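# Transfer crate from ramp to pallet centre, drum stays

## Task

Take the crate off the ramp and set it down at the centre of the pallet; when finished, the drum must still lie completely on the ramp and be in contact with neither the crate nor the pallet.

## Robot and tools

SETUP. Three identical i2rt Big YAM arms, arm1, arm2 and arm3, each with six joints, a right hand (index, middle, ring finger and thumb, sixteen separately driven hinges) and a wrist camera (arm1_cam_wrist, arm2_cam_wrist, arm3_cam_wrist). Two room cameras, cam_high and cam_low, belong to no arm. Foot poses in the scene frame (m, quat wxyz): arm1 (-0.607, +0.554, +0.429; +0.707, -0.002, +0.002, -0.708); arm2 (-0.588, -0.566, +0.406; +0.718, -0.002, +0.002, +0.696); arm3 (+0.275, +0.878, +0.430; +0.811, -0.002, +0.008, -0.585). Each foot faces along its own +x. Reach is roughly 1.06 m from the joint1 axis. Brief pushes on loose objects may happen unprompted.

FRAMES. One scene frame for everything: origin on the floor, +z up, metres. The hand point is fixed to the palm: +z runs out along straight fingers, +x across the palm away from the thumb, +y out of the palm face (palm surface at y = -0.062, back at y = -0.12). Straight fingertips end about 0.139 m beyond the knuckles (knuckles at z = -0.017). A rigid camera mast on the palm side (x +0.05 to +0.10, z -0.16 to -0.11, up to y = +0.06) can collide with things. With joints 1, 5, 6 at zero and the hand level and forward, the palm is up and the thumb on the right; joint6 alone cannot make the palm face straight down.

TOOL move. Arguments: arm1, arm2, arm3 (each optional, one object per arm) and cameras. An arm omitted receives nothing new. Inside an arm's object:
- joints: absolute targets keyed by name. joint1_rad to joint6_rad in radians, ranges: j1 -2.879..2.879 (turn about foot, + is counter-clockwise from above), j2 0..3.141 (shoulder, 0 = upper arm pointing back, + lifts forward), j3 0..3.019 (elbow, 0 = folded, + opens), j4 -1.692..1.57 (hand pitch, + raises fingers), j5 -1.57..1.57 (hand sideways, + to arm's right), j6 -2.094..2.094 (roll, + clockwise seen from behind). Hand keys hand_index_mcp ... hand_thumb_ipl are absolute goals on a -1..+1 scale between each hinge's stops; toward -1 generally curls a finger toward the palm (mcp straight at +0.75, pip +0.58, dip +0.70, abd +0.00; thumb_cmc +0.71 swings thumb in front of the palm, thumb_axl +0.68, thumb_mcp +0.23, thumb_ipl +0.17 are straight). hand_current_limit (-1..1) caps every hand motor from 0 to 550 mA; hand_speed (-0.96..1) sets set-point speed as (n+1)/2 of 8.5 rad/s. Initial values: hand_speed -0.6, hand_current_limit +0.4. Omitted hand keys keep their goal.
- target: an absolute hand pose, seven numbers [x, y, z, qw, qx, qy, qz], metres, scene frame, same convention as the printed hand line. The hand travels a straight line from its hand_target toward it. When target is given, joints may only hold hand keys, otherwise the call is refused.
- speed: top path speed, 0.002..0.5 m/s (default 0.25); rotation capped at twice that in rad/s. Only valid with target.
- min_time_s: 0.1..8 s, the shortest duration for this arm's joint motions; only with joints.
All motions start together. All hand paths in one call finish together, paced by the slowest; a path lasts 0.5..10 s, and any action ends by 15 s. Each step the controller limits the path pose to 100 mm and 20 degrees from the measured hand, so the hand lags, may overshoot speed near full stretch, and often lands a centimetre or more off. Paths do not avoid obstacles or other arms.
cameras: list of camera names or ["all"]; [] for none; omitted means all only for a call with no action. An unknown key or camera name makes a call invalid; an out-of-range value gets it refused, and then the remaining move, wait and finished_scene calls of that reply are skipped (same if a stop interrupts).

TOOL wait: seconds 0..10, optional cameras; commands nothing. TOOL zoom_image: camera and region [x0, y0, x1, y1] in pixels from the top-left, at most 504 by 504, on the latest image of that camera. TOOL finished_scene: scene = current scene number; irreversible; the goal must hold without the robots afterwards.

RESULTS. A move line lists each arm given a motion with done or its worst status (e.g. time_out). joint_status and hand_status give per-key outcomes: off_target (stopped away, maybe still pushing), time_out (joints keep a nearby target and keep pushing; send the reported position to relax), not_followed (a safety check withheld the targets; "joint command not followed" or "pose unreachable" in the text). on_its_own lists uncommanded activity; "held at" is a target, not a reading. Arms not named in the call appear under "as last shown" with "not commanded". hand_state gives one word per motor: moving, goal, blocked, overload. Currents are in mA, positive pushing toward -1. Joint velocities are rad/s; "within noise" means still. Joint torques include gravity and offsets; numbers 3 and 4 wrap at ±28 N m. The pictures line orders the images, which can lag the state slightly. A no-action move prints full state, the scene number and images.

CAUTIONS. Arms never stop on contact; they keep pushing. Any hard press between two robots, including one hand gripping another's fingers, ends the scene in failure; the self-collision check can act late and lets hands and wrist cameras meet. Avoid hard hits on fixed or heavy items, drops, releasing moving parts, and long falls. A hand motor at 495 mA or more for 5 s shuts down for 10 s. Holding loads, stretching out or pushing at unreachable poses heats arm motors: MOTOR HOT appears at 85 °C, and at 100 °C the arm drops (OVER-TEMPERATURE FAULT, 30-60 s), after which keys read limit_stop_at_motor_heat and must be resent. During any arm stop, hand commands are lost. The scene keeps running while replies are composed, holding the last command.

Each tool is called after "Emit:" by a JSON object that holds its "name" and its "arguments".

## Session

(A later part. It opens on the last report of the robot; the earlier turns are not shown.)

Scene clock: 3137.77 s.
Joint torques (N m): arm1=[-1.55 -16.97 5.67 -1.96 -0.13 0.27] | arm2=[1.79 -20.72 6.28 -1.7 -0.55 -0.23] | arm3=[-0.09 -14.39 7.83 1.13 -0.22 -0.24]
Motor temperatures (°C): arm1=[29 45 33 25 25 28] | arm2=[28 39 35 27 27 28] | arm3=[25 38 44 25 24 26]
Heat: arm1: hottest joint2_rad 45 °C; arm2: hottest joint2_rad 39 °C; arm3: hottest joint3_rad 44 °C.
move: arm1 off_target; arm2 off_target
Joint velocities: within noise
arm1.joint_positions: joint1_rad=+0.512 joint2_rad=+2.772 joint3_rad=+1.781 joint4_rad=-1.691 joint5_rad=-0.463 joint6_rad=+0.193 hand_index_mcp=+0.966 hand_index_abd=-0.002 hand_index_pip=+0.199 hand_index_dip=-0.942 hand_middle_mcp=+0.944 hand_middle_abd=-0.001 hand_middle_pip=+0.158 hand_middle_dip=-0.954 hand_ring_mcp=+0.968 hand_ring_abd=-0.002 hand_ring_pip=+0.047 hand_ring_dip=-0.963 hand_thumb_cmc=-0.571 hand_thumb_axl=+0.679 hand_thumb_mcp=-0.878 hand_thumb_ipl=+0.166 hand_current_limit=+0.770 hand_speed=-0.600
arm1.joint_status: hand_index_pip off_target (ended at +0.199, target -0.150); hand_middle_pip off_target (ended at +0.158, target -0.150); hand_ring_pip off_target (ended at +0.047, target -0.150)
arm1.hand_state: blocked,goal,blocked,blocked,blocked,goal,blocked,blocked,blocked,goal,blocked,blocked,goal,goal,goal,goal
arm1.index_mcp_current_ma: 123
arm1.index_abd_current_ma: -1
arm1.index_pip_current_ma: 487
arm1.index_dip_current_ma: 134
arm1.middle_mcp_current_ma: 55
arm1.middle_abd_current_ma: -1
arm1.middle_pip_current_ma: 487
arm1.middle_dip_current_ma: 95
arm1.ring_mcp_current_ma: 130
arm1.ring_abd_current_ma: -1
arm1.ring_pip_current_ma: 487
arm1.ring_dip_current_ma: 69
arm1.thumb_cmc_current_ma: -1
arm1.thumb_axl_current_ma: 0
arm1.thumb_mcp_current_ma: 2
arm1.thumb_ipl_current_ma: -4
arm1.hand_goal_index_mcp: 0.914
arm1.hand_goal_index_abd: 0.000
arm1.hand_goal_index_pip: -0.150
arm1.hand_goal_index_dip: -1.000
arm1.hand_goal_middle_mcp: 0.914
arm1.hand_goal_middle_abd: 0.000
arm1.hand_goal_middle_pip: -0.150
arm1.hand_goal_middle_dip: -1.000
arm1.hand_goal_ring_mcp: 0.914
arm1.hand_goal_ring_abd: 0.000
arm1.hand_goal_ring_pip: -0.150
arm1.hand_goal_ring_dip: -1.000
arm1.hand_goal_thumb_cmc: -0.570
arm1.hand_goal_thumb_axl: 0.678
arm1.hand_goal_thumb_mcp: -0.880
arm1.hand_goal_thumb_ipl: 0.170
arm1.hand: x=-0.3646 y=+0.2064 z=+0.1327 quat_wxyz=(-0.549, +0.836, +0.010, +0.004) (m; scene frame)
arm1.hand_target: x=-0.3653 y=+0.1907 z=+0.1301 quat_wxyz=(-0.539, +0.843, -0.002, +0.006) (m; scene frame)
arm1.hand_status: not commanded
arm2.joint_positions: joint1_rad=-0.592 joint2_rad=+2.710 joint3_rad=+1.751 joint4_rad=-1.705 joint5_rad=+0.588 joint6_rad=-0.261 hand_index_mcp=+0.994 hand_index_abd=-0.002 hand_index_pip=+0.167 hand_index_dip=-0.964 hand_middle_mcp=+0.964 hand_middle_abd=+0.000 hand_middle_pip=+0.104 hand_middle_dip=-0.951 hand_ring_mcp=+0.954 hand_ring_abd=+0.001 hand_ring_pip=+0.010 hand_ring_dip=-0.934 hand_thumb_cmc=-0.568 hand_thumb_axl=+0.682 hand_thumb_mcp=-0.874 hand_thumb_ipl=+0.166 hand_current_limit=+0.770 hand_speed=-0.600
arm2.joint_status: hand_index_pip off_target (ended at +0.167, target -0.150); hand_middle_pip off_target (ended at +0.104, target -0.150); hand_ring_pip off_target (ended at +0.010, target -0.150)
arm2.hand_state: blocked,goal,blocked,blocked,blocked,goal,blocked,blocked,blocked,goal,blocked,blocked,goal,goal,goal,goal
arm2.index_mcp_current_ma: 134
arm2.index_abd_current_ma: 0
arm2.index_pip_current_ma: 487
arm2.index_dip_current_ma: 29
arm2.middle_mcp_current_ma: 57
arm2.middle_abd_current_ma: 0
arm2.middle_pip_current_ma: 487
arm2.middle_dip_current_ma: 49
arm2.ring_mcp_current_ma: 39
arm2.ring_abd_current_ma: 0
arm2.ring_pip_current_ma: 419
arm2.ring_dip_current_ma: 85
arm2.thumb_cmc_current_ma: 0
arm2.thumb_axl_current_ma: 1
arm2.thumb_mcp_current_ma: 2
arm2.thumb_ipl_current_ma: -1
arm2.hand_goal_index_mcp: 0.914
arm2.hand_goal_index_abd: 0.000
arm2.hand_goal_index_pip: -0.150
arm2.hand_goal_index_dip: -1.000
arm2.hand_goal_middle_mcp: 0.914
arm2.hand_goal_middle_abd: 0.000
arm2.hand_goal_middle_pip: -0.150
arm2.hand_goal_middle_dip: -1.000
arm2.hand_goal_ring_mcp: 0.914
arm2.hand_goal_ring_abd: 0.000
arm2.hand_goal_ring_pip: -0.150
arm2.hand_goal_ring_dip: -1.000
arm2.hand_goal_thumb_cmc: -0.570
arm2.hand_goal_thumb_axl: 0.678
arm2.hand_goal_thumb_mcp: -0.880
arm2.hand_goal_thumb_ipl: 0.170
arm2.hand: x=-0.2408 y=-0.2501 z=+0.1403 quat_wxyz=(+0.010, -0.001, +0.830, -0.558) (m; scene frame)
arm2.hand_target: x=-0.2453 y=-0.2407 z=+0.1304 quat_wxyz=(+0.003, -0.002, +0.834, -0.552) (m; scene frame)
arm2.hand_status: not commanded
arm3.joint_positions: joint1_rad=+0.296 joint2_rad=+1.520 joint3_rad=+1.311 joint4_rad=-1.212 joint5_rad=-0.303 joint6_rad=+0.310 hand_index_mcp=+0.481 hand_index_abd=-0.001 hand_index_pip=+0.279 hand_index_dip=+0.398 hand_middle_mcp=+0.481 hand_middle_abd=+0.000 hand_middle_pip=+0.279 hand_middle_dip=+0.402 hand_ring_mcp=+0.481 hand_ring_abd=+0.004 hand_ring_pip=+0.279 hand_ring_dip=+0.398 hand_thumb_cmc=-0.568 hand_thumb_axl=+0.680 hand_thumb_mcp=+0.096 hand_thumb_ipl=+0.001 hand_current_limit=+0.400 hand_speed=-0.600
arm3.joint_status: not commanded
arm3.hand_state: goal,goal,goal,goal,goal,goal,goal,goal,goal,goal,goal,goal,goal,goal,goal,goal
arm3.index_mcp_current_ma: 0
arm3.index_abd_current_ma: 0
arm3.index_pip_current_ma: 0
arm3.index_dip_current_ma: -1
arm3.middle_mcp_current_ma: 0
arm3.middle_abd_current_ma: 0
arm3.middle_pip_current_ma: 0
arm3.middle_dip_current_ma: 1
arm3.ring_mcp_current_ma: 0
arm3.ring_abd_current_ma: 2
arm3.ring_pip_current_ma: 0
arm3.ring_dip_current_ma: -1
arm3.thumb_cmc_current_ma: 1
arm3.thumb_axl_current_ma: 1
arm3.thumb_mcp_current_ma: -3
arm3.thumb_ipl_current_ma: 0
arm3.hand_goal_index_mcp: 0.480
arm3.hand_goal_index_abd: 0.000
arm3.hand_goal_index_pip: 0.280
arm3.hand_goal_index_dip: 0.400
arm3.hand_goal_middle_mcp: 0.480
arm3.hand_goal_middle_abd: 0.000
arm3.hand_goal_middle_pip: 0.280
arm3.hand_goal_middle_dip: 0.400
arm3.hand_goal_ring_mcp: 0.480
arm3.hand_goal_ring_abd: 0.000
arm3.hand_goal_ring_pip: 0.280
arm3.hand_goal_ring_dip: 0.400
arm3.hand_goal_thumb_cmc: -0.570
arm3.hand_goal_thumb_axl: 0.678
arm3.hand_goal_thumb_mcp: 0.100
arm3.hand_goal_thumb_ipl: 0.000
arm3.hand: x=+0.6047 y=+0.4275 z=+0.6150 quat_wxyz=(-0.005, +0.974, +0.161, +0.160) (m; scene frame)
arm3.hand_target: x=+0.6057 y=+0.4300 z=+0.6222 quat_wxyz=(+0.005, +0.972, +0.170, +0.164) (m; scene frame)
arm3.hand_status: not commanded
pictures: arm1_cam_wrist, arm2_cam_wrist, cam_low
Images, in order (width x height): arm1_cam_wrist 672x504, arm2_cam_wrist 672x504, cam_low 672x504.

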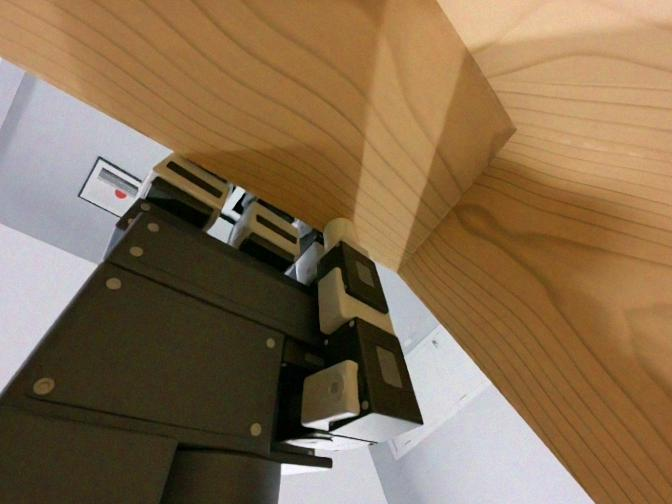

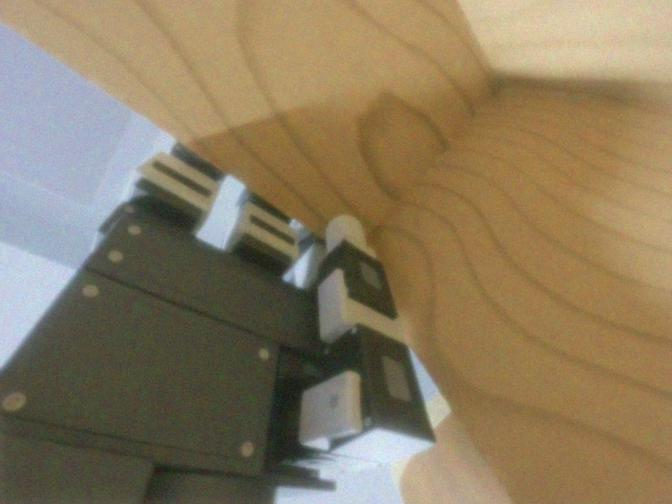

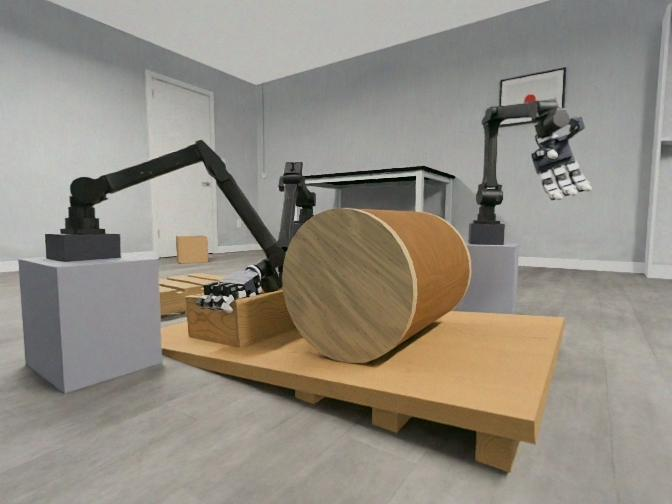

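Emit:
{"name": "move", "arguments": {"arm1": {"joints":{"hand_index_mcp":0.6,"hand_middle_mcp":0.6,"hand_ring_mcp":0.6}}, "arm2": {"joints":{"hand_index_mcp":0.6,"hand_middle_mcp":0.6,"hand_ring_mcp":0.6}}}}

Emit:
{"name": "move", "arguments": {"arm1": {"target":[-0.365,0.19,0.22,0.5592,-0.829,0,0],"speed":0.07}, "arm2": {"target":[-0.245,-0.24,0.22,0,0,0.829,-0.5592],"speed":0.07}, "cameras": ["arm1_cam_wrist","arm2_cam_wrist","cam_low","cam_high"]}}

Emit:
{"name": "move", "arguments": {"arm1": {"target":[-0.365,0.19,0.26,0.5592,-0.829,0,0],"speed":0.07}, "arm2": {"target":[-0.245,-0.24,0.26,0,0,0.829,-0.5592],"speed":0.07}, "cameras": ["arm1_cam_wrist","arm2_cam_wrist","cam_low","cam_high"]}}

Emit:
{"name": "move", "arguments": {"arm1": {"target":[-0.365,0.19,0.20,0.5592,-0.829,0,0],"speed":0.07}, "arm2": {"target":[-0.245,-0.24,0.20,0,0,0.829,-0.5592],"speed":0.07}}}

Scene clock: 3151.60 s.
Joint torques (N m): arm1=[-1.26 -16.44 5.78 -2.09 -0.17 0.21] | arm2=[1.67 -20.84 6.38 -1.78 -0.63 -0.21] | arm3=[-0.03 -13.74 7.75 1.02 -0.25 -0.21]
Motor temperatures (°C): arm1=[29 45 33 25 25 28] | arm2=[28 39 35 27 27 28] | arm3=[25 38 44 25 24 26]
Heat: arm1: hottest joint2_rad 45 °C; arm2: hottest joint2_rad 39 °C; arm3: hottest joint3_rad 44 °C.
move: arm1 off_target; arm2 off_target
Joint velocities: within noise
arm1.joint_positions: joint1_rad=+0.514 joint2_rad=+2.772 joint3_rad=+1.781 joint4_rad=-1.691 joint5_rad=-0.461 joint6_rad=+0.192 hand_index_mcp=+0.960 hand_index_abd=-0.002 hand_index_pip=+0.199 hand_index_dip=-0.941 hand_middle_mcp=+0.932 hand_middle_abd=-0.001 hand_middle_pip=+0.158 hand_middle_dip=-0.954 hand_ring_mcp=+0.959 hand_ring_abd=-0.002 hand_ring_pip=+0.047 hand_ring_dip=-0.963 hand_thumb_cmc=-0.571 hand_thumb_axl=+0.679 hand_thumb_mcp=-0.877 hand_thumb_ipl=+0.166 hand_current_limit=+0.770 hand_speed=-0.600
arm1.joint_status: hand_index_mcp off_target (ended at +0.960, target +0.600); hand_middle_mcp off_target (ended at +0.932, target +0.600); hand_ring_mcp off_target (ended at +0.959, target +0.600)
arm1.hand_state: blocked,goal,blocked,blocked,blocked,goal,blocked,blocked,blocked,goal,blocked,blocked,goal,goal,goal,goal
arm1.index_mcp_current_ma: 487
arm1.index_abd_current_ma: -1
arm1.index_pip_current_ma: 487
arm1.index_dip_current_ma: 137
arm1.middle_mcp_current_ma: 487
arm1.middle_abd_current_ma: -1
arm1.middle_pip_current_ma: 487
arm1.middle_dip_current_ma: 95
arm1.ring_mcp_current_ma: 487
arm1.ring_abd_current_ma: -1
arm1.ring_pip_current_ma: 487
arm1.ring_dip_current_ma: 70
arm1.thumb_cmc_current_ma: -1
arm1.thumb_axl_current_ma: 0
arm1.thumb_mcp_current_ma: 3
arm1.thumb_ipl_current_ma: -4
arm1.hand_goal_index_mcp: 0.600
arm1.hand_goal_index_abd: 0.000
arm1.hand_goal_index_pip: -0.150
arm1.hand_goal_index_dip: -1.000
arm1.hand_goal_middle_mcp: 0.600
arm1.hand_goal_middle_abd: 0.000
arm1.hand_goal_middle_pip: -0.150
arm1.hand_goal_middle_dip: -1.000
arm1.hand_goal_ring_mcp: 0.600
arm1.hand_goal_ring_abd: 0.000
arm1.hand_goal_ring_pip: -0.150
arm1.hand_goal_ring_dip: -1.000
arm1.hand_goal_thumb_cmc: -0.570
arm1.hand_goal_thumb_axl: 0.678
arm1.hand_goal_thumb_mcp: -0.880
arm1.hand_goal_thumb_ipl: 0.170
arm1.hand: x=-0.3644 y=+0.2065 z=+0.1326 quat_wxyz=(-0.549, +0.836, +0.012, +0.003) (m; scene frame)
arm1.hand_target: x=-0.3653 y=+0.1907 z=+0.1301 quat_wxyz=(-0.539, +0.843, -0.002, +0.006) (m; scene frame)
arm1.hand_status: not commanded
arm2.joint_positions: joint1_rad=-0.592 joint2_rad=+2.710 joint3_rad=+1.751 joint4_rad=-1.705 joint5_rad=+0.590 joint6_rad=-0.263 hand_index_mcp=+0.994 hand_index_abd=-0.002 hand_index_pip=+0.165 hand_index_dip=-0.963 hand_middle_mcp=+0.956 hand_middle_abd=+0.000 hand_middle_pip=+0.104 hand_middle_dip=-0.951 hand_ring_mcp=+0.941 hand_ring_abd=+0.000 hand_ring_pip=+0.010 hand_ring_dip=-0.934 hand_thumb_cmc=-0.568 hand_thumb_axl=+0.682 hand_thumb_mcp=-0.874 hand_thumb_ipl=+0.166 hand_current_limit=+0.770 hand_speed=-0.600
arm2.joint_status: hand_index_mcp off_target (ended at +0.994, target +0.600); hand_middle_mcp off_target (ended at +0.956, target +0.600); hand_ring_mcp off_target (ended at +0.941, target +0.600)
arm2.hand_state: blocked,goal,blocked,blocked,blocked,goal,blocked,blocked,blocked,goal,blocked,blocked,goal,goal,goal,goal
arm2.index_mcp_current_ma: 487
arm2.index_abd_current_ma: 0
arm2.index_pip_current_ma: 487
arm2.index_dip_current_ma: 30
arm2.middle_mcp_current_ma: 487
arm2.middle_abd_current_ma: 0
arm2.middle_pip_current_ma: 487
arm2.middle_dip_current_ma: 49
arm2.ring_mcp_current_ma: 487
arm2.ring_abd_current_ma: 0
arm2.ring_pip_current_ma: 419
arm2.ring_dip_current_ma: 85
arm2.thumb_cmc_current_ma: 0
arm2.thumb_axl_current_ma: 1
arm2.thumb_mcp_current_ma: 2
arm2.thumb_ipl_current_ma: -1
arm2.hand_goal_index_mcp: 0.600
arm2.hand_goal_index_abd: 0.000
arm2.hand_goal_index_pip: -0.150
arm2.hand_goal_index_dip: -1.000
arm2.hand_goal_middle_mcp: 0.600
arm2.hand_goal_middle_abd: 0.000
arm2.hand_goal_middle_pip: -0.150
arm2.hand_goal_middle_dip: -1.000
arm2.hand_goal_ring_mcp: 0.600
arm2.hand_goal_ring_abd: 0.000
arm2.hand_goal_ring_pip: -0.150
arm2.hand_goal_ring_dip: -1.000
arm2.hand_goal_thumb_cmc: -0.570
arm2.hand_goal_thumb_axl: 0.678
arm2.hand_goal_thumb_mcp: -0.880
arm2.hand_goal_thumb_ipl: 0.170
arm2.hand: x=-0.2407 y=-0.2501 z=+0.1403 quat_wxyz=(+0.011, -0.002, +0.830, -0.558) (m; scene frame)
arm2.hand_target: x=-0.2453 y=-0.2407 z=+0.1304 quat_wxyz=(+0.003, -0.001, +0.834, -0.552) (m; scene frame)
arm2.hand_status: not commanded
arm3: as last shown
pictures: none

Scene clock: 3153.60 s.
Joint torques (N m): arm1=[-2.26 -24.18 1.25 -4.72 -0.8 0.44] | arm2=[-0.91 -31.03 3.18 -4.03 0.41 -0.09] | arm3=[-0.26 -14.1 7.83 1.13 -0.21 -0.21]
Motor temperatures (°C): arm1=[29 45 33 25 25 28] | arm2=[28 40 35 27 27 28] | arm3=[25 38 44 25 24 26]
Heat: arm1: hottest joint2_rad 45 °C; arm2: hottest joint2_rad 40 °C; arm3: hottest joint3_rad 44 °C.
move: arm1 off_target; arm2 off_target
Joint velocities: within noise
arm1.joint_positions: joint1_rad=+0.521 joint2_rad=+2.662 joint3_rad=+1.661 joint4_rad=-1.615 joint5_rad=-0.447 joint6_rad=+0.192 hand_index_mcp=+0.891 hand_index_abd=-0.011 hand_index_pip=+0.199 hand_index_dip=-0.831 hand_middle_mcp=+0.819 hand_middle_abd=-0.003 hand_middle_pip=+0.189 hand_middle_dip=-0.885 hand_ring_mcp=+0.819 hand_ring_abd=-0.002 hand_ring_pip=+0.047 hand_ring_dip=-0.905 hand_thumb_cmc=-0.567 hand_thumb_axl=+0.686 hand_thumb_mcp=-0.828 hand_thumb_ipl=+0.191 hand_current_limit=+0.770 hand_speed=-0.600
arm1.joint_status: not commanded
arm1.hand_state: blocked,goal,blocked,blocked,blocked,goal,blocked,blocked,blocked,goal,blocked,blocked,goal,goal,blocked,blocked
arm1.index_mcp_current_ma: 487
arm1.index_abd_current_ma: -10
arm1.index_pip_current_ma: 487
arm1.index_dip_current_ma: 487
arm1.middle_mcp_current_ma: 487
arm1.middle_abd_current_ma: -2
arm1.middle_pip_current_ma: 487
arm1.middle_dip_current_ma: 358
arm1.ring_mcp_current_ma: 487
arm1.ring_abd_current_ma: -1
arm1.ring_pip_current_ma: 487
arm1.ring_dip_current_ma: 269
arm1.thumb_cmc_current_ma: 2
arm1.thumb_axl_current_ma: 10
arm1.thumb_mcp_current_ma: 165
arm1.thumb_ipl_current_ma: 48
arm1.hand_goal_index_mcp: 0.600
arm1.hand_goal_index_abd: 0.000
arm1.hand_goal_index_pip: -0.150
arm1.hand_goal_index_dip: -1.000
arm1.hand_goal_middle_mcp: 0.600
arm1.hand_goal_middle_abd: 0.000
arm1.hand_goal_middle_pip: -0.150
arm1.hand_goal_middle_dip: -1.000
arm1.hand_goal_ring_mcp: 0.600
arm1.hand_goal_ring_abd: 0.000
arm1.hand_goal_ring_pip: -0.150
arm1.hand_goal_ring_dip: -1.000
arm1.hand_goal_thumb_cmc: -0.570
arm1.hand_goal_thumb_axl: 0.678
arm1.hand_goal_thumb_mcp: -0.880
arm1.hand_goal_thumb_ipl: 0.170
arm1.on_its_own: hand_index_mcp moved -0.069 toward your old target +0.600; hand_middle_mcp moved -0.113 toward your old target +0.600; hand_ring_mcp moved -0.140 toward your old target +0.600
arm1.hand: x=-0.3645 y=+0.2084 z=+0.1597 quat_wxyz=(-0.523, +0.852, +0.028, +0.008) (m; scene frame)
arm1.hand_target: x=-0.3655 y=+0.1922 z=+0.2146 quat_wxyz=(-0.521, +0.854, -0.002, +0.011) (m; scene frame)
arm1.hand_status: off_target (0.063 m and 5.9 deg from the pose sent, 0.089 m and 1.9 deg at the start; a joint's target at an end of its range on 60 of 60 steps)
arm2.joint_positions: joint1_rad=-0.561 joint2_rad=+2.620 joint3_rad=+1.611 joint4_rad=-1.650 joint5_rad=+0.569 joint6_rad=-0.305 hand_index_mcp=+0.911 hand_index_abd=-0.011 hand_index_pip=+0.162 hand_index_dip=-0.874 hand_middle_mcp=+0.829 hand_middle_abd=-0.003 hand_middle_pip=+0.104 hand_middle_dip=-0.856 hand_ring_mcp=+0.782 hand_ring_abd=-0.003 hand_ring_pip=+0.010 hand_ring_dip=-0.869 hand_thumb_cmc=-0.562 hand_thumb_axl=+0.682 hand_thumb_mcp=-0.829 hand_thumb_ipl=+0.190 hand_current_limit=+0.770 hand_speed=-0.600
arm2.joint_status: not commanded
arm2.hand_state: blocked,goal,blocked,blocked,blocked,goal,blocked,blocked,blocked,goal,blocked,blocked,goal,goal,blocked,goal
arm2.index_mcp_current_ma: 487
arm2.index_abd_current_ma: -3
arm2.index_pip_current_ma: 487
arm2.index_dip_current_ma: 278
arm2.middle_mcp_current_ma: 487
arm2.middle_abd_current_ma: 0
arm2.middle_pip_current_ma: 487
arm2.middle_dip_current_ma: 350
arm2.ring_mcp_current_ma: 487
arm2.ring_abd_current_ma: 0
arm2.ring_pip_current_ma: 419
arm2.ring_dip_current_ma: 297
arm2.thumb_cmc_current_ma: 2
arm2.thumb_axl_current_ma: 1
arm2.thumb_mcp_current_ma: 85
arm2.thumb_ipl_current_ma: 16
arm2.hand_goal_index_mcp: 0.600
arm2.hand_goal_index_abd: 0.000
arm2.hand_goal_index_pip: -0.150
arm2.hand_goal_index_dip: -1.000
arm2.hand_goal_middle_mcp: 0.600
arm2.hand_goal_middle_abd: 0.000
arm2.hand_goal_middle_pip: -0.150
arm2.hand_goal_middle_dip: -1.000
arm2.hand_goal_ring_mcp: 0.600
arm2.hand_goal_ring_abd: 0.000
arm2.hand_goal_ring_pip: -0.150
arm2.hand_goal_ring_dip: -1.000
arm2.hand_goal_thumb_cmc: -0.570
arm2.hand_goal_thumb_axl: 0.678
arm2.hand_goal_thumb_mcp: -0.880
arm2.hand_goal_thumb_ipl: 0.170
arm2.on_its_own: hand_index_mcp moved -0.083 toward your old target +0.600; hand_middle_mcp moved -0.126 toward your old target +0.600; hand_ring_mcp moved -0.159 toward your old target +0.600
arm2.hand: x=-0.2720 y=-0.2600 z=+0.1604 quat_wxyz=(+0.000, -0.027, +0.832, -0.554) (m; scene frame)
arm2.hand_target: x=-0.2467 y=-0.2429 z=+0.2158 quat_wxyz=(+0.011, -0.005, +0.845, -0.534) (m; scene frame)
arm2.hand_status: off_target (0.068 m and 3.2 deg from the pose sent, 0.080 m and 1.3 deg at the start; a joint's target at an end of its range on 59 of 60 steps)
arm3: as last shown
pictures: arm1_cam_wrist, arm2_cam_wrist, cam_high, cam_low
Images, in order (width x height): arm1_cam_wrist 672x504, arm2_cam_wrist 672x504, cam_high 672x504, cam_low 672x504.

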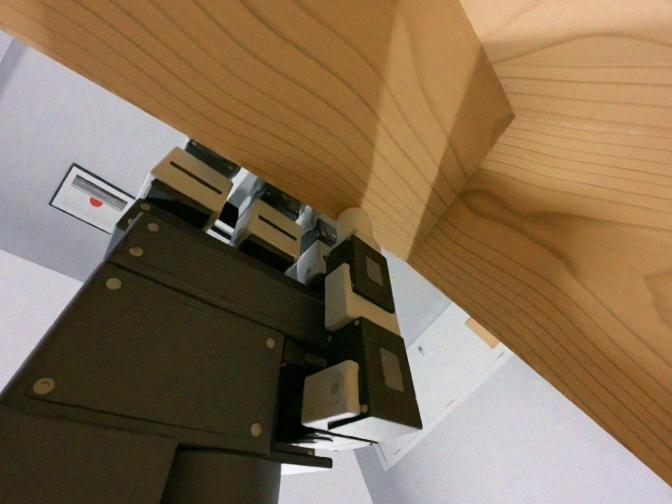

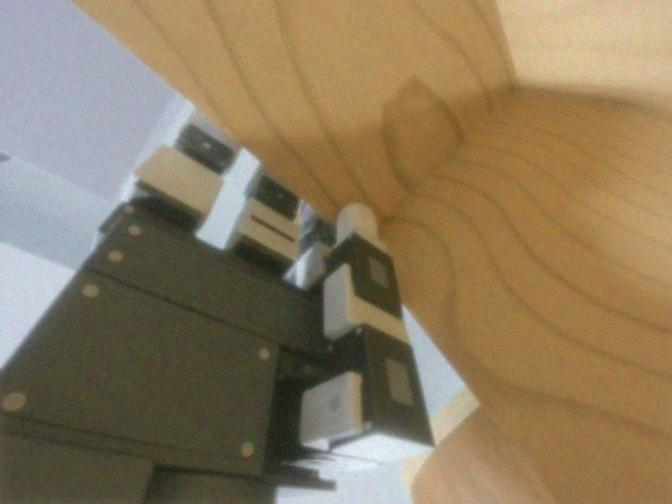

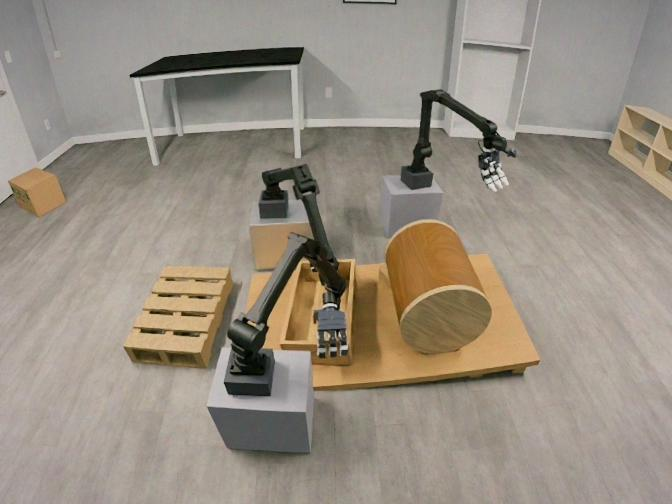

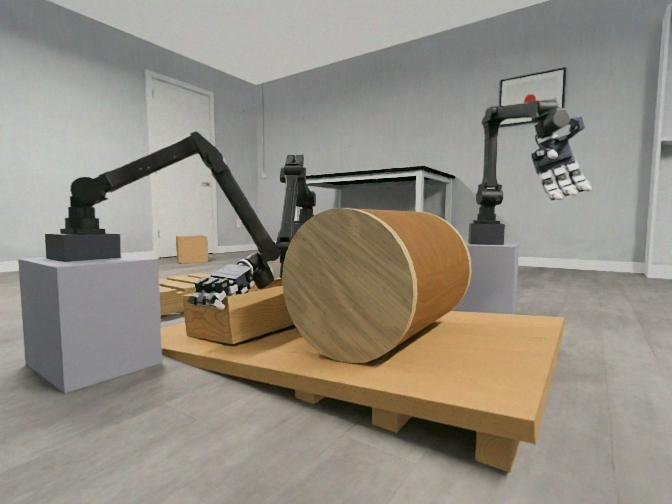

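Scene clock: 3154.93 s.
Joint torques (N m): arm1=[-1.67 -24.59 2.09 -4.64 -0.88 0.55] | arm2=[-0.85 -30.74 4.22 -4.15 0.51 -0.18] | arm3=[-0.67 -14.04 7.94 1.05 -0.2 -0.19]
Motor temperatures (°C): arm1=[29 46 33 25 26 28] | arm2=[28 40 35 27 27 28] | arm3=[25 38 44 25 24 26]
Heat: arm1: hottest joint2_rad 46 °C; arm2: hottest joint2_rad 40 °C; arm3: hottest joint3_rad 44 °C.
move: arm1 off_target; arm2 off_target
Joint velocities: within noise
arm1.joint_positions: joint1_rad=+0.524 joint2_rad=+2.562 joint3_rad=+1.584 joint4_rad=-1.613 joint5_rad=-0.447 joint6_rad=+0.196 hand_index_mcp=+0.888 hand_index_abd=-0.012 hand_index_pip=+0.199 hand_index_dip=-0.823 hand_middle_mcp=+0.814 hand_middle_abd=-0.003 hand_middle_pip=+0.197 hand_middle_dip=-0.884 hand_ring_mcp=+0.814 hand_ring_abd=-0.002 hand_ring_pip=+0.047 hand_ring_dip=-0.905 hand_thumb_cmc=-0.567 hand_thumb_axl=+0.686 hand_thumb_mcp=-0.824 hand_thumb_ipl=+0.193 hand_current_limit=+0.770 hand_speed=-0.600
arm1.joint_status: not commanded
arm1.hand_state: blocked,goal,blocked,blocked,blocked,goal,blocked,blocked,blocked,goal,blocked,blocked,goal,goal,blocked,blocked
arm1.index_mcp_current_ma: 487
arm1.index_abd_current_ma: -12
arm1.index_pip_current_ma: 487
arm1.index_dip_current_ma: 487
arm1.middle_mcp_current_ma: 487
arm1.middle_abd_current_ma: -2
arm1.middle_pip_current_ma: 487
arm1.middle_dip_current_ma: 360
arm1.ring_mcp_current_ma: 487
arm1.ring_abd_current_ma: -1
arm1.ring_pip_current_ma: 487
arm1.ring_dip_current_ma: 269
arm1.thumb_cmc_current_ma: 2
arm1.thumb_axl_current_ma: 11
arm1.thumb_mcp_current_ma: 183
arm1.thumb_ipl_current_ma: 53
arm1.hand_goal_index_mcp: 0.600
arm1.hand_goal_index_abd: 0.000
arm1.hand_goal_index_pip: -0.150
arm1.hand_goal_index_dip: -1.000
arm1.hand_goal_middle_mcp: 0.600
arm1.hand_goal_middle_abd: 0.000
arm1.hand_goal_middle_pip: -0.150
arm1.hand_goal_middle_dip: -1.000
arm1.hand_goal_ring_mcp: 0.600
arm1.hand_goal_ring_abd: 0.000
arm1.hand_goal_ring_pip: -0.150
arm1.hand_goal_ring_dip: -1.000
arm1.hand_goal_thumb_cmc: -0.570
arm1.hand_goal_thumb_axl: 0.678
arm1.hand_goal_thumb_mcp: -0.880
arm1.hand_goal_thumb_ipl: 0.170
arm1.hand: x=-0.3641 y=+0.2100 z=+0.1960 quat_wxyz=(-0.514, +0.857, +0.031, +0.012) (m; scene frame)
arm1.hand_target: x=-0.3656 y=+0.1928 z=+0.2539 quat_wxyz=(-0.507, +0.862, -0.003, +0.016) (m; scene frame)
arm1.hand_status: off_target (0.067 m and 7.2 deg from the pose sent, 0.102 m and 5.9 deg at the start; a joint's target at an end of its range on 39 of 40 steps)
arm2.joint_positions: joint1_rad=-0.561 joint2_rad=+2.516 joint3_rad=+1.539 joint4_rad=-1.645 joint5_rad=+0.572 joint6_rad=-0.318 hand_index_mcp=+0.910 hand_index_abd=-0.011 hand_index_pip=+0.162 hand_index_dip=-0.870 hand_middle_mcp=+0.828 hand_middle_abd=-0.003 hand_middle_pip=+0.109 hand_middle_dip=-0.854 hand_ring_mcp=+0.779 hand_ring_abd=-0.004 hand_ring_pip=+0.010 hand_ring_dip=-0.861 hand_thumb_cmc=-0.559 hand_thumb_axl=+0.681 hand_thumb_mcp=-0.825 hand_thumb_ipl=+0.190 hand_current_limit=+0.770 hand_speed=-0.600
arm2.joint_status: not commanded
arm2.hand_state: blocked,goal,blocked,blocked,blocked,goal,blocked,blocked,blocked,goal,blocked,blocked,goal,goal,blocked,blocked
arm2.index_mcp_current_ma: 487
arm2.index_abd_current_ma: -3
arm2.index_pip_current_ma: 487
arm2.index_dip_current_ma: 290
arm2.middle_mcp_current_ma: 487
arm2.middle_abd_current_ma: 0
arm2.middle_pip_current_ma: 487
arm2.middle_dip_current_ma: 361
arm2.ring_mcp_current_ma: 487
arm2.ring_abd_current_ma: 0
arm2.ring_pip_current_ma: 419
arm2.ring_dip_current_ma: 328
arm2.thumb_cmc_current_ma: 3
arm2.thumb_axl_current_ma: 1
arm2.thumb_mcp_current_ma: 97
arm2.thumb_ipl_current_ma: 17
arm2.hand_goal_index_mcp: 0.600
arm2.hand_goal_index_abd: 0.000
arm2.hand_goal_index_pip: -0.150
arm2.hand_goal_index_dip: -1.000
arm2.hand_goal_middle_mcp: 0.600
arm2.hand_goal_middle_abd: 0.000
arm2.hand_goal_middle_pip: -0.150
arm2.hand_goal_middle_dip: -1.000
arm2.hand_goal_ring_mcp: 0.600
arm2.hand_goal_ring_abd: 0.000
arm2.hand_goal_ring_pip: -0.150
arm2.hand_goal_ring_dip: -1.000
arm2.hand_goal_thumb_cmc: -0.570
arm2.hand_goal_thumb_axl: 0.678
arm2.hand_goal_thumb_mcp: -0.880
arm2.hand_goal_thumb_ipl: 0.170
arm2.hand: x=-0.2713 y=-0.2580 z=+0.1984 quat_wxyz=(+0.007, -0.027, +0.840, -0.542) (m; scene frame)
arm2.hand_target: x=-0.2469 y=-0.2430 z=+0.2555 quat_wxyz=(+0.018, -0.009, +0.854, -0.521) (m; scene frame)
arm2.hand_status: off_target (0.069 m and 4.0 deg from the pose sent, 0.105 m and 3.2 deg at the start; a joint's target at an end of its range on 39 of 40 steps)
arm3: as last shown
pictures: arm1_cam_wrist, arm2_cam_wrist, cam_high, cam_low
Images, in order (width x height): arm1_cam_wrist 672x504, arm2_cam_wrist 672x504, cam_high 672x504, cam_low 672x504.

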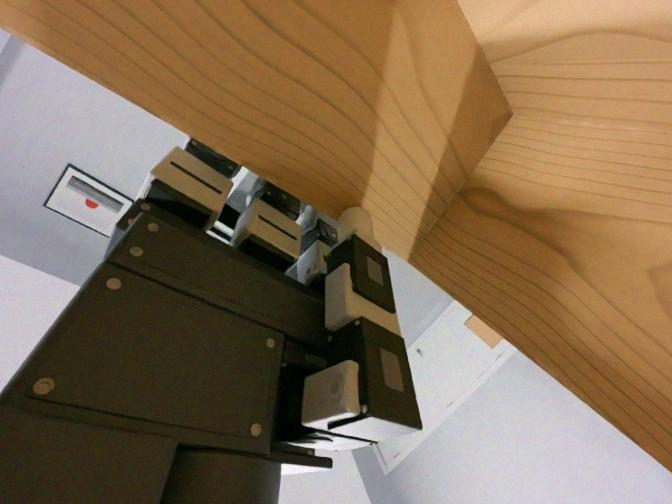

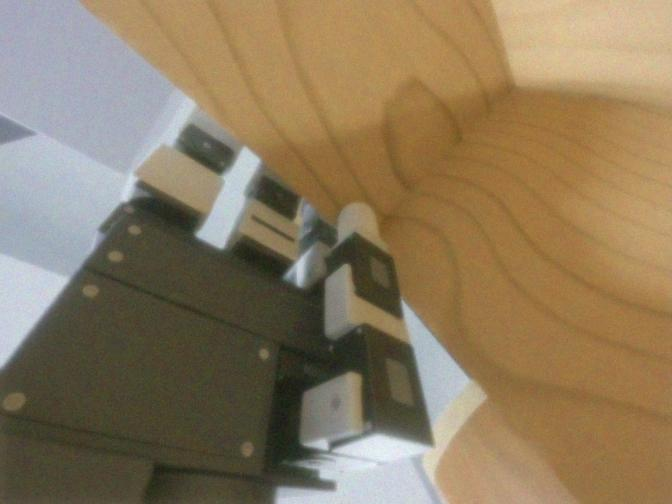

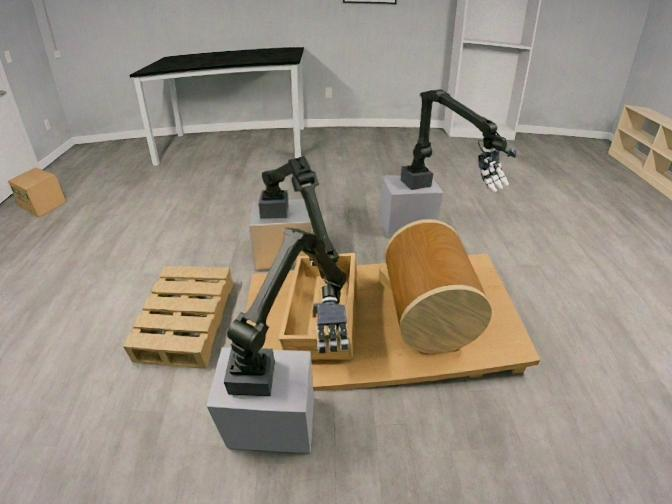

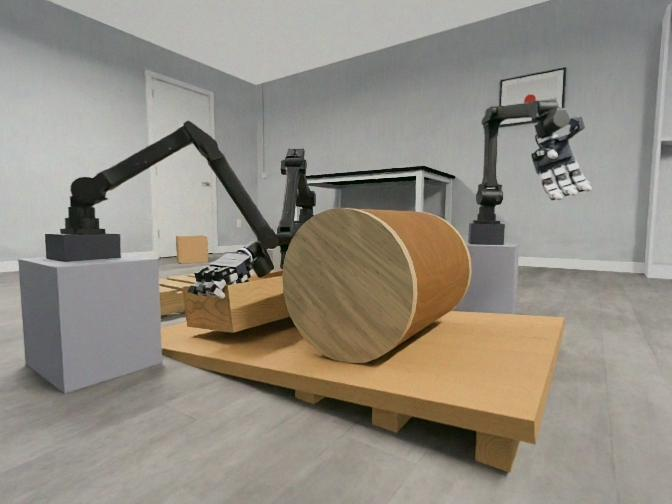

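Scene clock: 3156.43 s.
Joint torques (N m): arm1=[-1.55 -20.84 3.9 -4.52 -0.81 0.37] | arm2=[-0.79 -27.22 6.32 -4.18 0.26 0.07] | arm3=[-0.44 -13.98 7.9 1.05 -0.2 -0.2]
Motor temperatures (°C): arm1=[29 46 33 25 26 28] | arm2=[28 40 35 27 27 28] | arm3=[25 38 44 25 24 26]
Heat: arm1: hottest joint2_rad 46 °C; arm2: hottest joint2_rad 40 °C; arm3: hottest joint3_rad 44 °C.
move: arm1 off_target; arm2 off_target
Joint velocities: within noise
arm1.joint_positions: joint1_rad=+0.524 joint2_rad=+2.660 joint3_rad=+1.660 joint4_rad=-1.613 joint5_rad=-0.447 joint6_rad=+0.196 hand_index_mcp=+0.887 hand_index_abd=-0.012 hand_index_pip=+0.199 hand_index_dip=-0.823 hand_middle_mcp=+0.811 hand_middle_abd=-0.003 hand_middle_pip=+0.197 hand_middle_dip=-0.884 hand_ring_mcp=+0.813 hand_ring_abd=-0.002 hand_ring_pip=+0.047 hand_ring_dip=-0.905 hand_thumb_cmc=-0.567 hand_thumb_axl=+0.686 hand_thumb_mcp=-0.824 hand_thumb_ipl=+0.193 hand_current_limit=+0.770 hand_speed=-0.600
arm1.joint_status: not commanded
arm1.hand_state: blocked,goal,blocked,blocked,blocked,goal,blocked,blocked,blocked,goal,blocked,blocked,goal,goal,blocked,blocked
arm1.index_mcp_current_ma: 487
arm1.index_abd_current_ma: -12
arm1.index_pip_current_ma: 487
arm1.index_dip_current_ma: 487
arm1.middle_mcp_current_ma: 487
arm1.middle_abd_current_ma: -2
arm1.middle_pip_current_ma: 487
arm1.middle_dip_current_ma: 360
arm1.ring_mcp_current_ma: 487
arm1.ring_abd_current_ma: -1
arm1.ring_pip_current_ma: 487
arm1.ring_dip_current_ma: 269
arm1.thumb_cmc_current_ma: 2
arm1.thumb_axl_current_ma: 11
arm1.thumb_mcp_current_ma: 183
arm1.thumb_ipl_current_ma: 53
arm1.hand_goal_index_mcp: 0.600
arm1.hand_goal_index_abd: 0.000
arm1.hand_goal_index_pip: -0.150
arm1.hand_goal_index_dip: -1.000
arm1.hand_goal_middle_mcp: 0.600
arm1.hand_goal_middle_abd: 0.000
arm1.hand_goal_middle_pip: -0.150
arm1.hand_goal_middle_dip: -1.000
arm1.hand_goal_ring_mcp: 0.600
arm1.hand_goal_ring_abd: 0.000
arm1.hand_goal_ring_pip: -0.150
arm1.hand_goal_ring_dip: -1.000
arm1.hand_goal_thumb_cmc: -0.570
arm1.hand_goal_thumb_axl: 0.678
arm1.hand_goal_thumb_mcp: -0.880
arm1.hand_goal_thumb_ipl: 0.170
arm1.hand: x=-0.3635 y=+0.2088 z=+0.1598 quat_wxyz=(-0.522, +0.852, +0.028, +0.007) (m; scene frame)
arm1.hand_target: x=-0.3653 y=+0.1914 z=+0.1978 quat_wxyz=(-0.525, +0.851, -0.002, +0.010) (m; scene frame)
arm1.hand_status: off_target (0.044 m and 6.0 deg from the pose sent, 0.020 m and 7.2 deg at the start; a joint's target at an end of its range on 43 of 45 steps)
arm2.joint_positions: joint1_rad=-0.561 joint2_rad=+2.618 joint3_rad=+1.608 joint4_rad=-1.645 joint5_rad=+0.571 joint6_rad=-0.318 hand_index_mcp=+0.910 hand_index_abd=-0.011 hand_index_pip=+0.162 hand_index_dip=-0.870 hand_middle_mcp=+0.822 hand_middle_abd=-0.003 hand_middle_pip=+0.109 hand_middle_dip=-0.854 hand_ring_mcp=+0.772 hand_ring_abd=-0.004 hand_ring_pip=+0.010 hand_ring_dip=-0.859 hand_thumb_cmc=-0.559 hand_thumb_axl=+0.681 hand_thumb_mcp=-0.825 hand_thumb_ipl=+0.190 hand_current_limit=+0.770 hand_speed=-0.600
arm2.joint_status: not commanded
arm2.hand_state: blocked,goal,blocked,blocked,blocked,goal,blocked,blocked,blocked,goal,blocked,blocked,goal,goal,blocked,blocked
arm2.index_mcp_current_ma: 487
arm2.index_abd_current_ma: -3
arm2.index_pip_current_ma: 487
arm2.index_dip_current_ma: 290
arm2.middle_mcp_current_ma: 487
arm2.middle_abd_current_ma: 0
arm2.middle_pip_current_ma: 487
arm2.middle_dip_current_ma: 361
arm2.ring_mcp_current_ma: 487
arm2.ring_abd_current_ma: 0
arm2.ring_pip_current_ma: 419
arm2.ring_dip_current_ma: 337
arm2.thumb_cmc_current_ma: 3
arm2.thumb_axl_current_ma: 0
arm2.thumb_mcp_current_ma: 97
arm2.thumb_ipl_current_ma: 17
arm2.hand_goal_index_mcp: 0.600
arm2.hand_goal_index_abd: 0.000
arm2.hand_goal_index_pip: -0.150
arm2.hand_goal_index_dip: -1.000
arm2.hand_goal_middle_mcp: 0.600
arm2.hand_goal_middle_abd: 0.000
arm2.hand_goal_middle_pip: -0.150
arm2.hand_goal_middle_dip: -1.000
arm2.hand_goal_ring_mcp: 0.600
arm2.hand_goal_ring_abd: 0.000
arm2.hand_goal_ring_pip: -0.150
arm2.hand_goal_ring_dip: -1.000
arm2.hand_goal_thumb_cmc: -0.570
arm2.hand_goal_thumb_axl: 0.678
arm2.hand_goal_thumb_mcp: -0.880
arm2.hand_goal_thumb_ipl: 0.170
arm2.hand: x=-0.2724 y=-0.2595 z=+0.1603 quat_wxyz=(-0.001, -0.032, +0.833, -0.553) (m; scene frame)
arm2.hand_target: x=-0.2462 y=-0.2420 z=+0.1988 quat_wxyz=(+0.009, -0.005, +0.843, -0.538) (m; scene frame)
arm2.hand_status: off_target (0.052 m and 3.8 deg from the pose sent, 0.032 m and 4.0 deg at the start; a joint's target at an end of its range on 42 of 45 steps)
arm3: as last shown
pictures: none

Emit:
{"name": "move", "arguments": {"arm1": {"target":[-0.37,0.20,0.29,0.5592,-0.829,0,0],"speed":0.1}, "arm2": {"target":[-0.25,-0.23,0.29,0,0,0.829,-0.5592],"speed":0.1}}}

Emit:
{"name": "move", "arguments": {"arm1": {"target":[-0.57,0.215,0.29,0.5592,-0.829,0,0],"speed":0.1}, "arm2": {"target":[-0.45,-0.215,0.29,0,0,0.829,-0.5592],"speed":0.1}, "cameras": ["cam_low","cam_high"]}}

Scene clock: 3194.17 s.
Joint torques (N m): arm1=[-0.5 -17.03 4.85 -2.47 -0.38 0.14] | arm2=[0.73 -19.72 6.32 -2.15 0.44 -0.05] | arm3=[-0.44 -14.1 7.82 1.14 -0.24 -0.21]
Motor temperatures (°C): arm1=[29 46 32 26 26 28] | arm2=[28 46 36 28 27 28] | arm3=[25 38 44 25 24 26]
Heat: arm1: hottest joint2_rad 46 °C; arm2: hottest joint2_rad 46 °C; arm3: hottest joint3_rad 44 °C.
move: arm1 off_target; arm2 off_target
Joint velocities: within noise
arm1.joint_positions: joint1_rad=+0.508 joint2_rad=+2.351 joint3_rad=+1.487 joint4_rad=-1.669 joint5_rad=-0.466 joint6_rad=+0.256 hand_index_mcp=+0.689 hand_index_abd=+0.005 hand_index_pip=-0.026 hand_index_dip=-0.993 hand_middle_mcp=+0.597 hand_middle_abd=-0.003 hand_middle_pip=-0.147 hand_middle_dip=-0.997 hand_ring_mcp=+0.596 hand_ring_abd=-0.002 hand_ring_pip=-0.147 hand_ring_dip=-0.997 hand_thumb_cmc=-0.570 hand_thumb_axl=+0.684 hand_thumb_mcp=-0.760 hand_thumb_ipl=+0.199 hand_current_limit=+0.770 hand_speed=-0.600
arm1.joint_status: not commanded
arm1.hand_state: blocked,goal,blocked,goal,goal,goal,goal,goal,goal,goal,goal,goal,goal,goal,blocked,blocked
arm1.index_mcp_current_ma: 265
arm1.index_abd_current_ma: 4
arm1.index_pip_current_ma: 392
arm1.index_dip_current_ma: 6
arm1.middle_mcp_current_ma: -2
arm1.middle_abd_current_ma: -1
arm1.middle_pip_current_ma: 2
arm1.middle_dip_current_ma: 2
arm1.ring_mcp_current_ma: -3
arm1.ring_abd_current_ma: -1
arm1.ring_pip_current_ma: 2
arm1.ring_dip_current_ma: 2
arm1.thumb_cmc_current_ma: 0
arm1.thumb_axl_current_ma: 7
arm1.thumb_mcp_current_ma: 487
arm1.thumb_ipl_current_ma: 74
arm1.hand_goal_index_mcp: 0.600
arm1.hand_goal_index_abd: 0.000
arm1.hand_goal_index_pip: -0.150
arm1.hand_goal_index_dip: -1.000
arm1.hand_goal_middle_mcp: 0.600
arm1.hand_goal_middle_abd: 0.000
arm1.hand_goal_middle_pip: -0.150
arm1.hand_goal_middle_dip: -1.000
arm1.hand_goal_ring_mcp: 0.600
arm1.hand_goal_ring_abd: 0.000
arm1.hand_goal_ring_pip: -0.150
arm1.hand_goal_ring_dip: -1.000
arm1.hand_goal_thumb_cmc: -0.570
arm1.hand_goal_thumb_axl: 0.678
arm1.hand_goal_thumb_mcp: -0.880
arm1.hand_goal_thumb_ipl: 0.170
arm1.on_its_own: hand_index_mcp moved -0.198 toward your old target +0.600; hand_index_pip moved -0.225 toward your old target -0.150; hand_middle_mcp moved -0.215 to your old target +0.600; hand_middle_pip moved -0.344 to your old target -0.150; hand_ring_mcp moved -0.216 to your old target +0.600; hand_ring_pip moved -0.194 to your old target -0.150
arm1.hand: x=-0.3680 y=+0.2020 z=+0.2852 quat_wxyz=(-0.494, +0.869, +0.001, +0.021) (m; scene frame)
arm1.hand_target: x=-0.3701 y=+0.2005 z=+0.2896 quat_wxyz=(-0.498, +0.867, -0.008, +0.019) (m; scene frame)
arm1.hand_status: off_target (0.006 m and 9.0 deg from the pose sent, 0.131 m and 6.0 deg at the start; a joint's target at an end of its range on 81 of 82 steps)
arm2.joint_positions: joint1_rad=-0.567 joint2_rad=+2.297 joint3_rad=+1.504 joint4_rad=-1.687 joint5_rad=+0.571 joint6_rad=-0.354 hand_index_mcp=+0.619 hand_index_abd=+0.001 hand_index_pip=-0.147 hand_index_dip=-0.996 hand_middle_mcp=+0.596 hand_middle_abd=-0.003 hand_middle_pip=-0.147 hand_middle_dip=-0.996 hand_ring_mcp=+0.596 hand_ring_abd=-0.004 hand_ring_pip=-0.147 hand_ring_dip=-0.996 hand_thumb_cmc=-0.568 hand_thumb_axl=+0.682 hand_thumb_mcp=-0.855 hand_thumb_ipl=+0.180 hand_current_limit=+0.770 hand_speed=-0.600
arm2.joint_status: not commanded
arm2.hand_state: goal,goal,goal,goal,goal,goal,goal,goal,goal,goal,goal,goal,goal,goal,blocked,goal
arm2.index_mcp_current_ma: 10
arm2.index_abd_current_ma: 0
arm2.index_pip_current_ma: 0
arm2.index_dip_current_ma: 0
arm2.middle_mcp_current_ma: -1
arm2.middle_abd_current_ma: 0
arm2.middle_pip_current_ma: 0
arm2.middle_dip_current_ma: 1
arm2.ring_mcp_current_ma: 0
arm2.ring_abd_current_ma: 0
arm2.ring_pip_current_ma: 0
arm2.ring_dip_current_ma: 1
arm2.thumb_cmc_current_ma: 0
arm2.thumb_axl_current_ma: 1
arm2.thumb_mcp_current_ma: 23
arm2.thumb_ipl_current_ma: 5
arm2.hand_goal_index_mcp: 0.600
arm2.hand_goal_index_abd: 0.000
arm2.hand_goal_index_pip: -0.150
arm2.hand_goal_index_dip: -1.000
arm2.hand_goal_middle_mcp: 0.600
arm2.hand_goal_middle_abd: 0.000
arm2.hand_goal_middle_pip: -0.150
arm2.hand_goal_middle_dip: -1.000
arm2.hand_goal_ring_mcp: 0.600
arm2.hand_goal_ring_abd: 0.000
arm2.hand_goal_ring_pip: -0.150
arm2.hand_goal_ring_dip: -1.000
arm2.hand_goal_thumb_cmc: -0.570
arm2.hand_goal_thumb_axl: 0.678
arm2.hand_goal_thumb_mcp: -0.880
arm2.hand_goal_thumb_ipl: 0.170
arm2.on_its_own: hand_index_mcp moved -0.291 to your old target +0.600; hand_index_pip moved -0.309 to your old target -0.150; hand_middle_mcp moved -0.226 to your old target +0.600; hand_middle_pip moved -0.256 to your old target -0.150; hand_ring_mcp moved -0.176 to your old target +0.600; hand_ring_pip moved -0.157 to your old target -0.150
arm2.hand: x=-0.2516 y=-0.2279 z=+0.2938 quat_wxyz=(+0.031, -0.018, +0.869, -0.493) (m; scene frame)
arm2.hand_target: x=-0.2502 y=-0.2306 z=+0.2897 quat_wxyz=(+0.028, -0.015, +0.865, -0.500) (m; scene frame)
arm2.hand_status: off_target (0.005 m and 9.8 deg from the pose sent, 0.135 m and 3.8 deg at the start; a joint's target at an end of its range on 81 of 82 steps)
arm3: as last shown
pictures: none

Scene clock: 3196.87 s.
Joint torques (N m): arm1=[-0.15 -16.73 1.85 -2.71 0.07 -0.19] | arm2=[0.97 -19.37 3.79 -1.88 0.21 -0.15] | arm3=[-0.32 -13.98 7.86 1.03 -0.22 -0.21]
Motor temperatures (°C): arm1=[29 47 32 26 26 28] | arm2=[28 45 36 28 27 28] | arm3=[25 38 44 25 24 26]
Heat: arm1: hottest joint2_rad 47 °C; arm2: hottest joint2_rad 45 °C; arm3: hottest joint3_rad 44 °C.
move: arm1 off_target; arm2 not_followed
Joint velocities: within noise
arm1.joint_positions: joint1_rad=+0.134 joint2_rad=+2.335 joint3_rad=+1.304 joint4_rad=-1.669 joint5_rad=-0.123 joint6_rad=+0.063 hand_index_mcp=+0.689 hand_index_abd=+0.005 hand_index_pip=-0.026 hand_index_dip=-0.993 hand_middle_mcp=+0.596 hand_middle_abd=-0.003 hand_middle_pip=-0.147 hand_middle_dip=-0.997 hand_ring_mcp=+0.596 hand_ring_abd=-0.002 hand_ring_pip=-0.147 hand_ring_dip=-0.997 hand_thumb_cmc=-0.570 hand_thumb_axl=+0.684 hand_thumb_mcp=-0.760 hand_thumb_ipl=+0.199 hand_current_limit=+0.770 hand_speed=-0.600
arm1.joint_status: not commanded
arm1.hand_state: blocked,goal,blocked,goal,goal,goal,goal,goal,goal,goal,goal,goal,goal,goal,blocked,blocked
arm1.index_mcp_current_ma: 265
arm1.index_abd_current_ma: 4
arm1.index_pip_current_ma: 392
arm1.index_dip_current_ma: 6
arm1.middle_mcp_current_ma: -3
arm1.middle_abd_current_ma: -1
arm1.middle_pip_current_ma: 2
arm1.middle_dip_current_ma: 2
arm1.ring_mcp_current_ma: -3
arm1.ring_abd_current_ma: -1
arm1.ring_pip_current_ma: 2
arm1.ring_dip_current_ma: 2
arm1.thumb_cmc_current_ma: 0
arm1.thumb_axl_current_ma: 7
arm1.thumb_mcp_current_ma: 487
arm1.thumb_ipl_current_ma: 74
arm1.hand_goal_index_mcp: 0.600
arm1.hand_goal_index_abd: 0.000
arm1.hand_goal_index_pip: -0.150
arm1.hand_goal_index_dip: -1.000
arm1.hand_goal_middle_mcp: 0.600
arm1.hand_goal_middle_abd: 0.000
arm1.hand_goal_middle_pip: -0.150
arm1.hand_goal_middle_dip: -1.000
arm1.hand_goal_ring_mcp: 0.600
arm1.hand_goal_ring_abd: 0.000
arm1.hand_goal_ring_pip: -0.150
arm1.hand_goal_ring_dip: -1.000
arm1.hand_goal_thumb_cmc: -0.570
arm1.hand_goal_thumb_axl: 0.678
arm1.hand_goal_thumb_mcp: -0.880
arm1.hand_goal_thumb_ipl: 0.170
arm1.hand: x=-0.5696 y=+0.2171 z=+0.2767 quat_wxyz=(-0.537, +0.844, -0.004, -0.002) (m; scene frame)
arm1.hand_target: x=-0.5700 y=+0.2157 z=+0.2892 quat_wxyz=(-0.535, +0.845, +0.000, +0.001) (m; scene frame)
arm1.hand_status: off_target (0.014 m and 3.1 deg from the pose sent, 0.202 m and 9.1 deg at the start; a joint's target at an end of its range on 81 of 81 steps)
arm2.joint_positions: joint1_rad=-0.248 joint2_rad=+2.265 joint3_rad=+1.330 joint4_rad=-1.687 joint5_rad=+0.270 joint6_rad=-0.156 hand_index_mcp=+0.619 hand_index_abd=+0.001 hand_index_pip=-0.147 hand_index_dip=-0.996 hand_middle_mcp=+0.596 hand_middle_abd=-0.003 hand_middle_pip=-0.147 hand_middle_dip=-0.996 hand_ring_mcp=+0.596 hand_ring_abd=-0.004 hand_ring_pip=-0.147 hand_ring_dip=-0.996 hand_thumb_cmc=-0.568 hand_thumb_axl=+0.682 hand_thumb_mcp=-0.855 hand_thumb_ipl=+0.180 hand_current_limit=+0.770 hand_speed=-0.600
arm2.joint_status: not commanded
arm2.hand_state: goal,goal,goal,goal,goal,goal,goal,goal,goal,goal,goal,goal,goal,goal,blocked,goal
arm2.index_mcp_current_ma: 10
arm2.index_abd_current_ma: 0
arm2.index_pip_current_ma: 0
arm2.index_dip_current_ma: 0
arm2.middle_mcp_current_ma: -1
arm2.middle_abd_current_ma: 0
arm2.middle_pip_current_ma: 0
arm2.middle_dip_current_ma: 1
arm2.ring_mcp_current_ma: -1
arm2.ring_abd_current_ma: 0
arm2.ring_pip_current_ma: 0
arm2.ring_dip_current_ma: 1
arm2.thumb_cmc_current_ma: 0
arm2.thumb_axl_current_ma: 1
arm2.thumb_mcp_current_ma: 23
arm2.thumb_ipl_current_ma: 5
arm2.hand_goal_index_mcp: 0.600
arm2.hand_goal_index_abd: 0.000
arm2.hand_goal_index_pip: -0.150
arm2.hand_goal_index_dip: -1.000
arm2.hand_goal_middle_mcp: 0.600
arm2.hand_goal_middle_abd: 0.000
arm2.hand_goal_middle_pip: -0.150
arm2.hand_goal_middle_dip: -1.000
arm2.hand_goal_ring_mcp: 0.600
arm2.hand_goal_ring_abd: 0.000
arm2.hand_goal_ring_pip: -0.150
arm2.hand_goal_ring_dip: -1.000
arm2.hand_goal_thumb_cmc: -0.570
arm2.hand_goal_thumb_axl: 0.678
arm2.hand_goal_thumb_mcp: -0.880
arm2.hand_goal_thumb_ipl: 0.170
arm2.on_its_own: joint1_rad is held at -0.249, not at its first target -0.570; joint3_rad is held at +1.330, not at its first target +1.517; joint5_rad is held at +0.269, not at its first target +0.572; joint6_rad is held at -0.156, not at its first target -0.342
arm2.hand: x=-0.4297 y=-0.2173 z=+0.2807 quat_wxyz=(+0.005, -0.015, +0.858, -0.513) (m; scene frame)
arm2.hand_target: x=-0.4297 y=-0.2173 z=+0.2807 quat_wxyz=(+0.005, -0.015, +0.858, -0.513) (m; scene frame)
arm2.hand_status: not_followed (0.022 m and 6.5 deg from the pose sent, 0.199 m and 9.8 deg at the start; a joint's target at an end of its range on 81 of 81 steps)
arm3: as last shown
pictures: cam_high, cam_low
pose unreachable (arm2 arm): on one or more control steps of this call this arm could not follow its commanded pose, so it was not sent that pose on those steps. On the call's last step it was still not sent that pose. It may still have moved: this result reports where it is.
cause: moving toward the commanded pose would bring a part of the arm too close to another arm (the arm1 arm, along the way the arms are being sent, or toward where that arm still pushes).
Images, in order (width x height): cam_high 672x504, cam_low 672x504.

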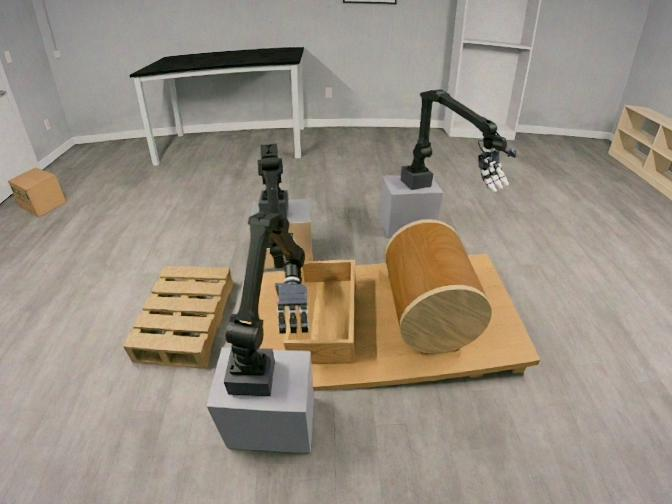

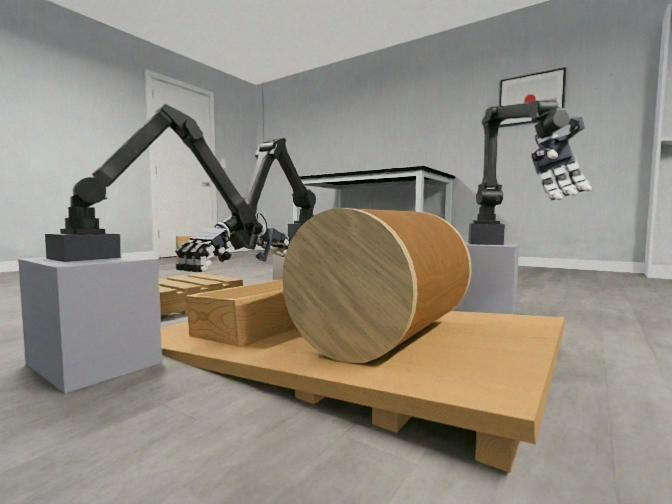

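Emit:
{"name": "zoom_image", "arguments": {"camera": "cam_high", "region": [270, 240, 400, 380]}}

Emit:
{"name": "zoom_image", "arguments": {"camera": "cam_high", "region": [110, 250, 250, 380]}}

Scaled by 3.600.

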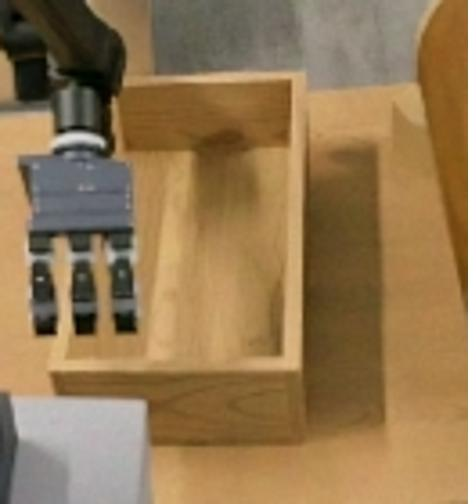

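Scaled by 3.600.

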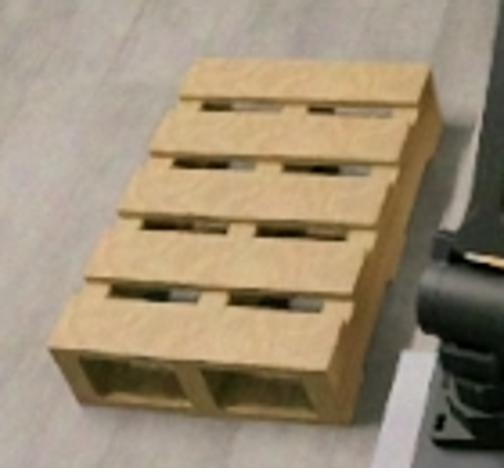

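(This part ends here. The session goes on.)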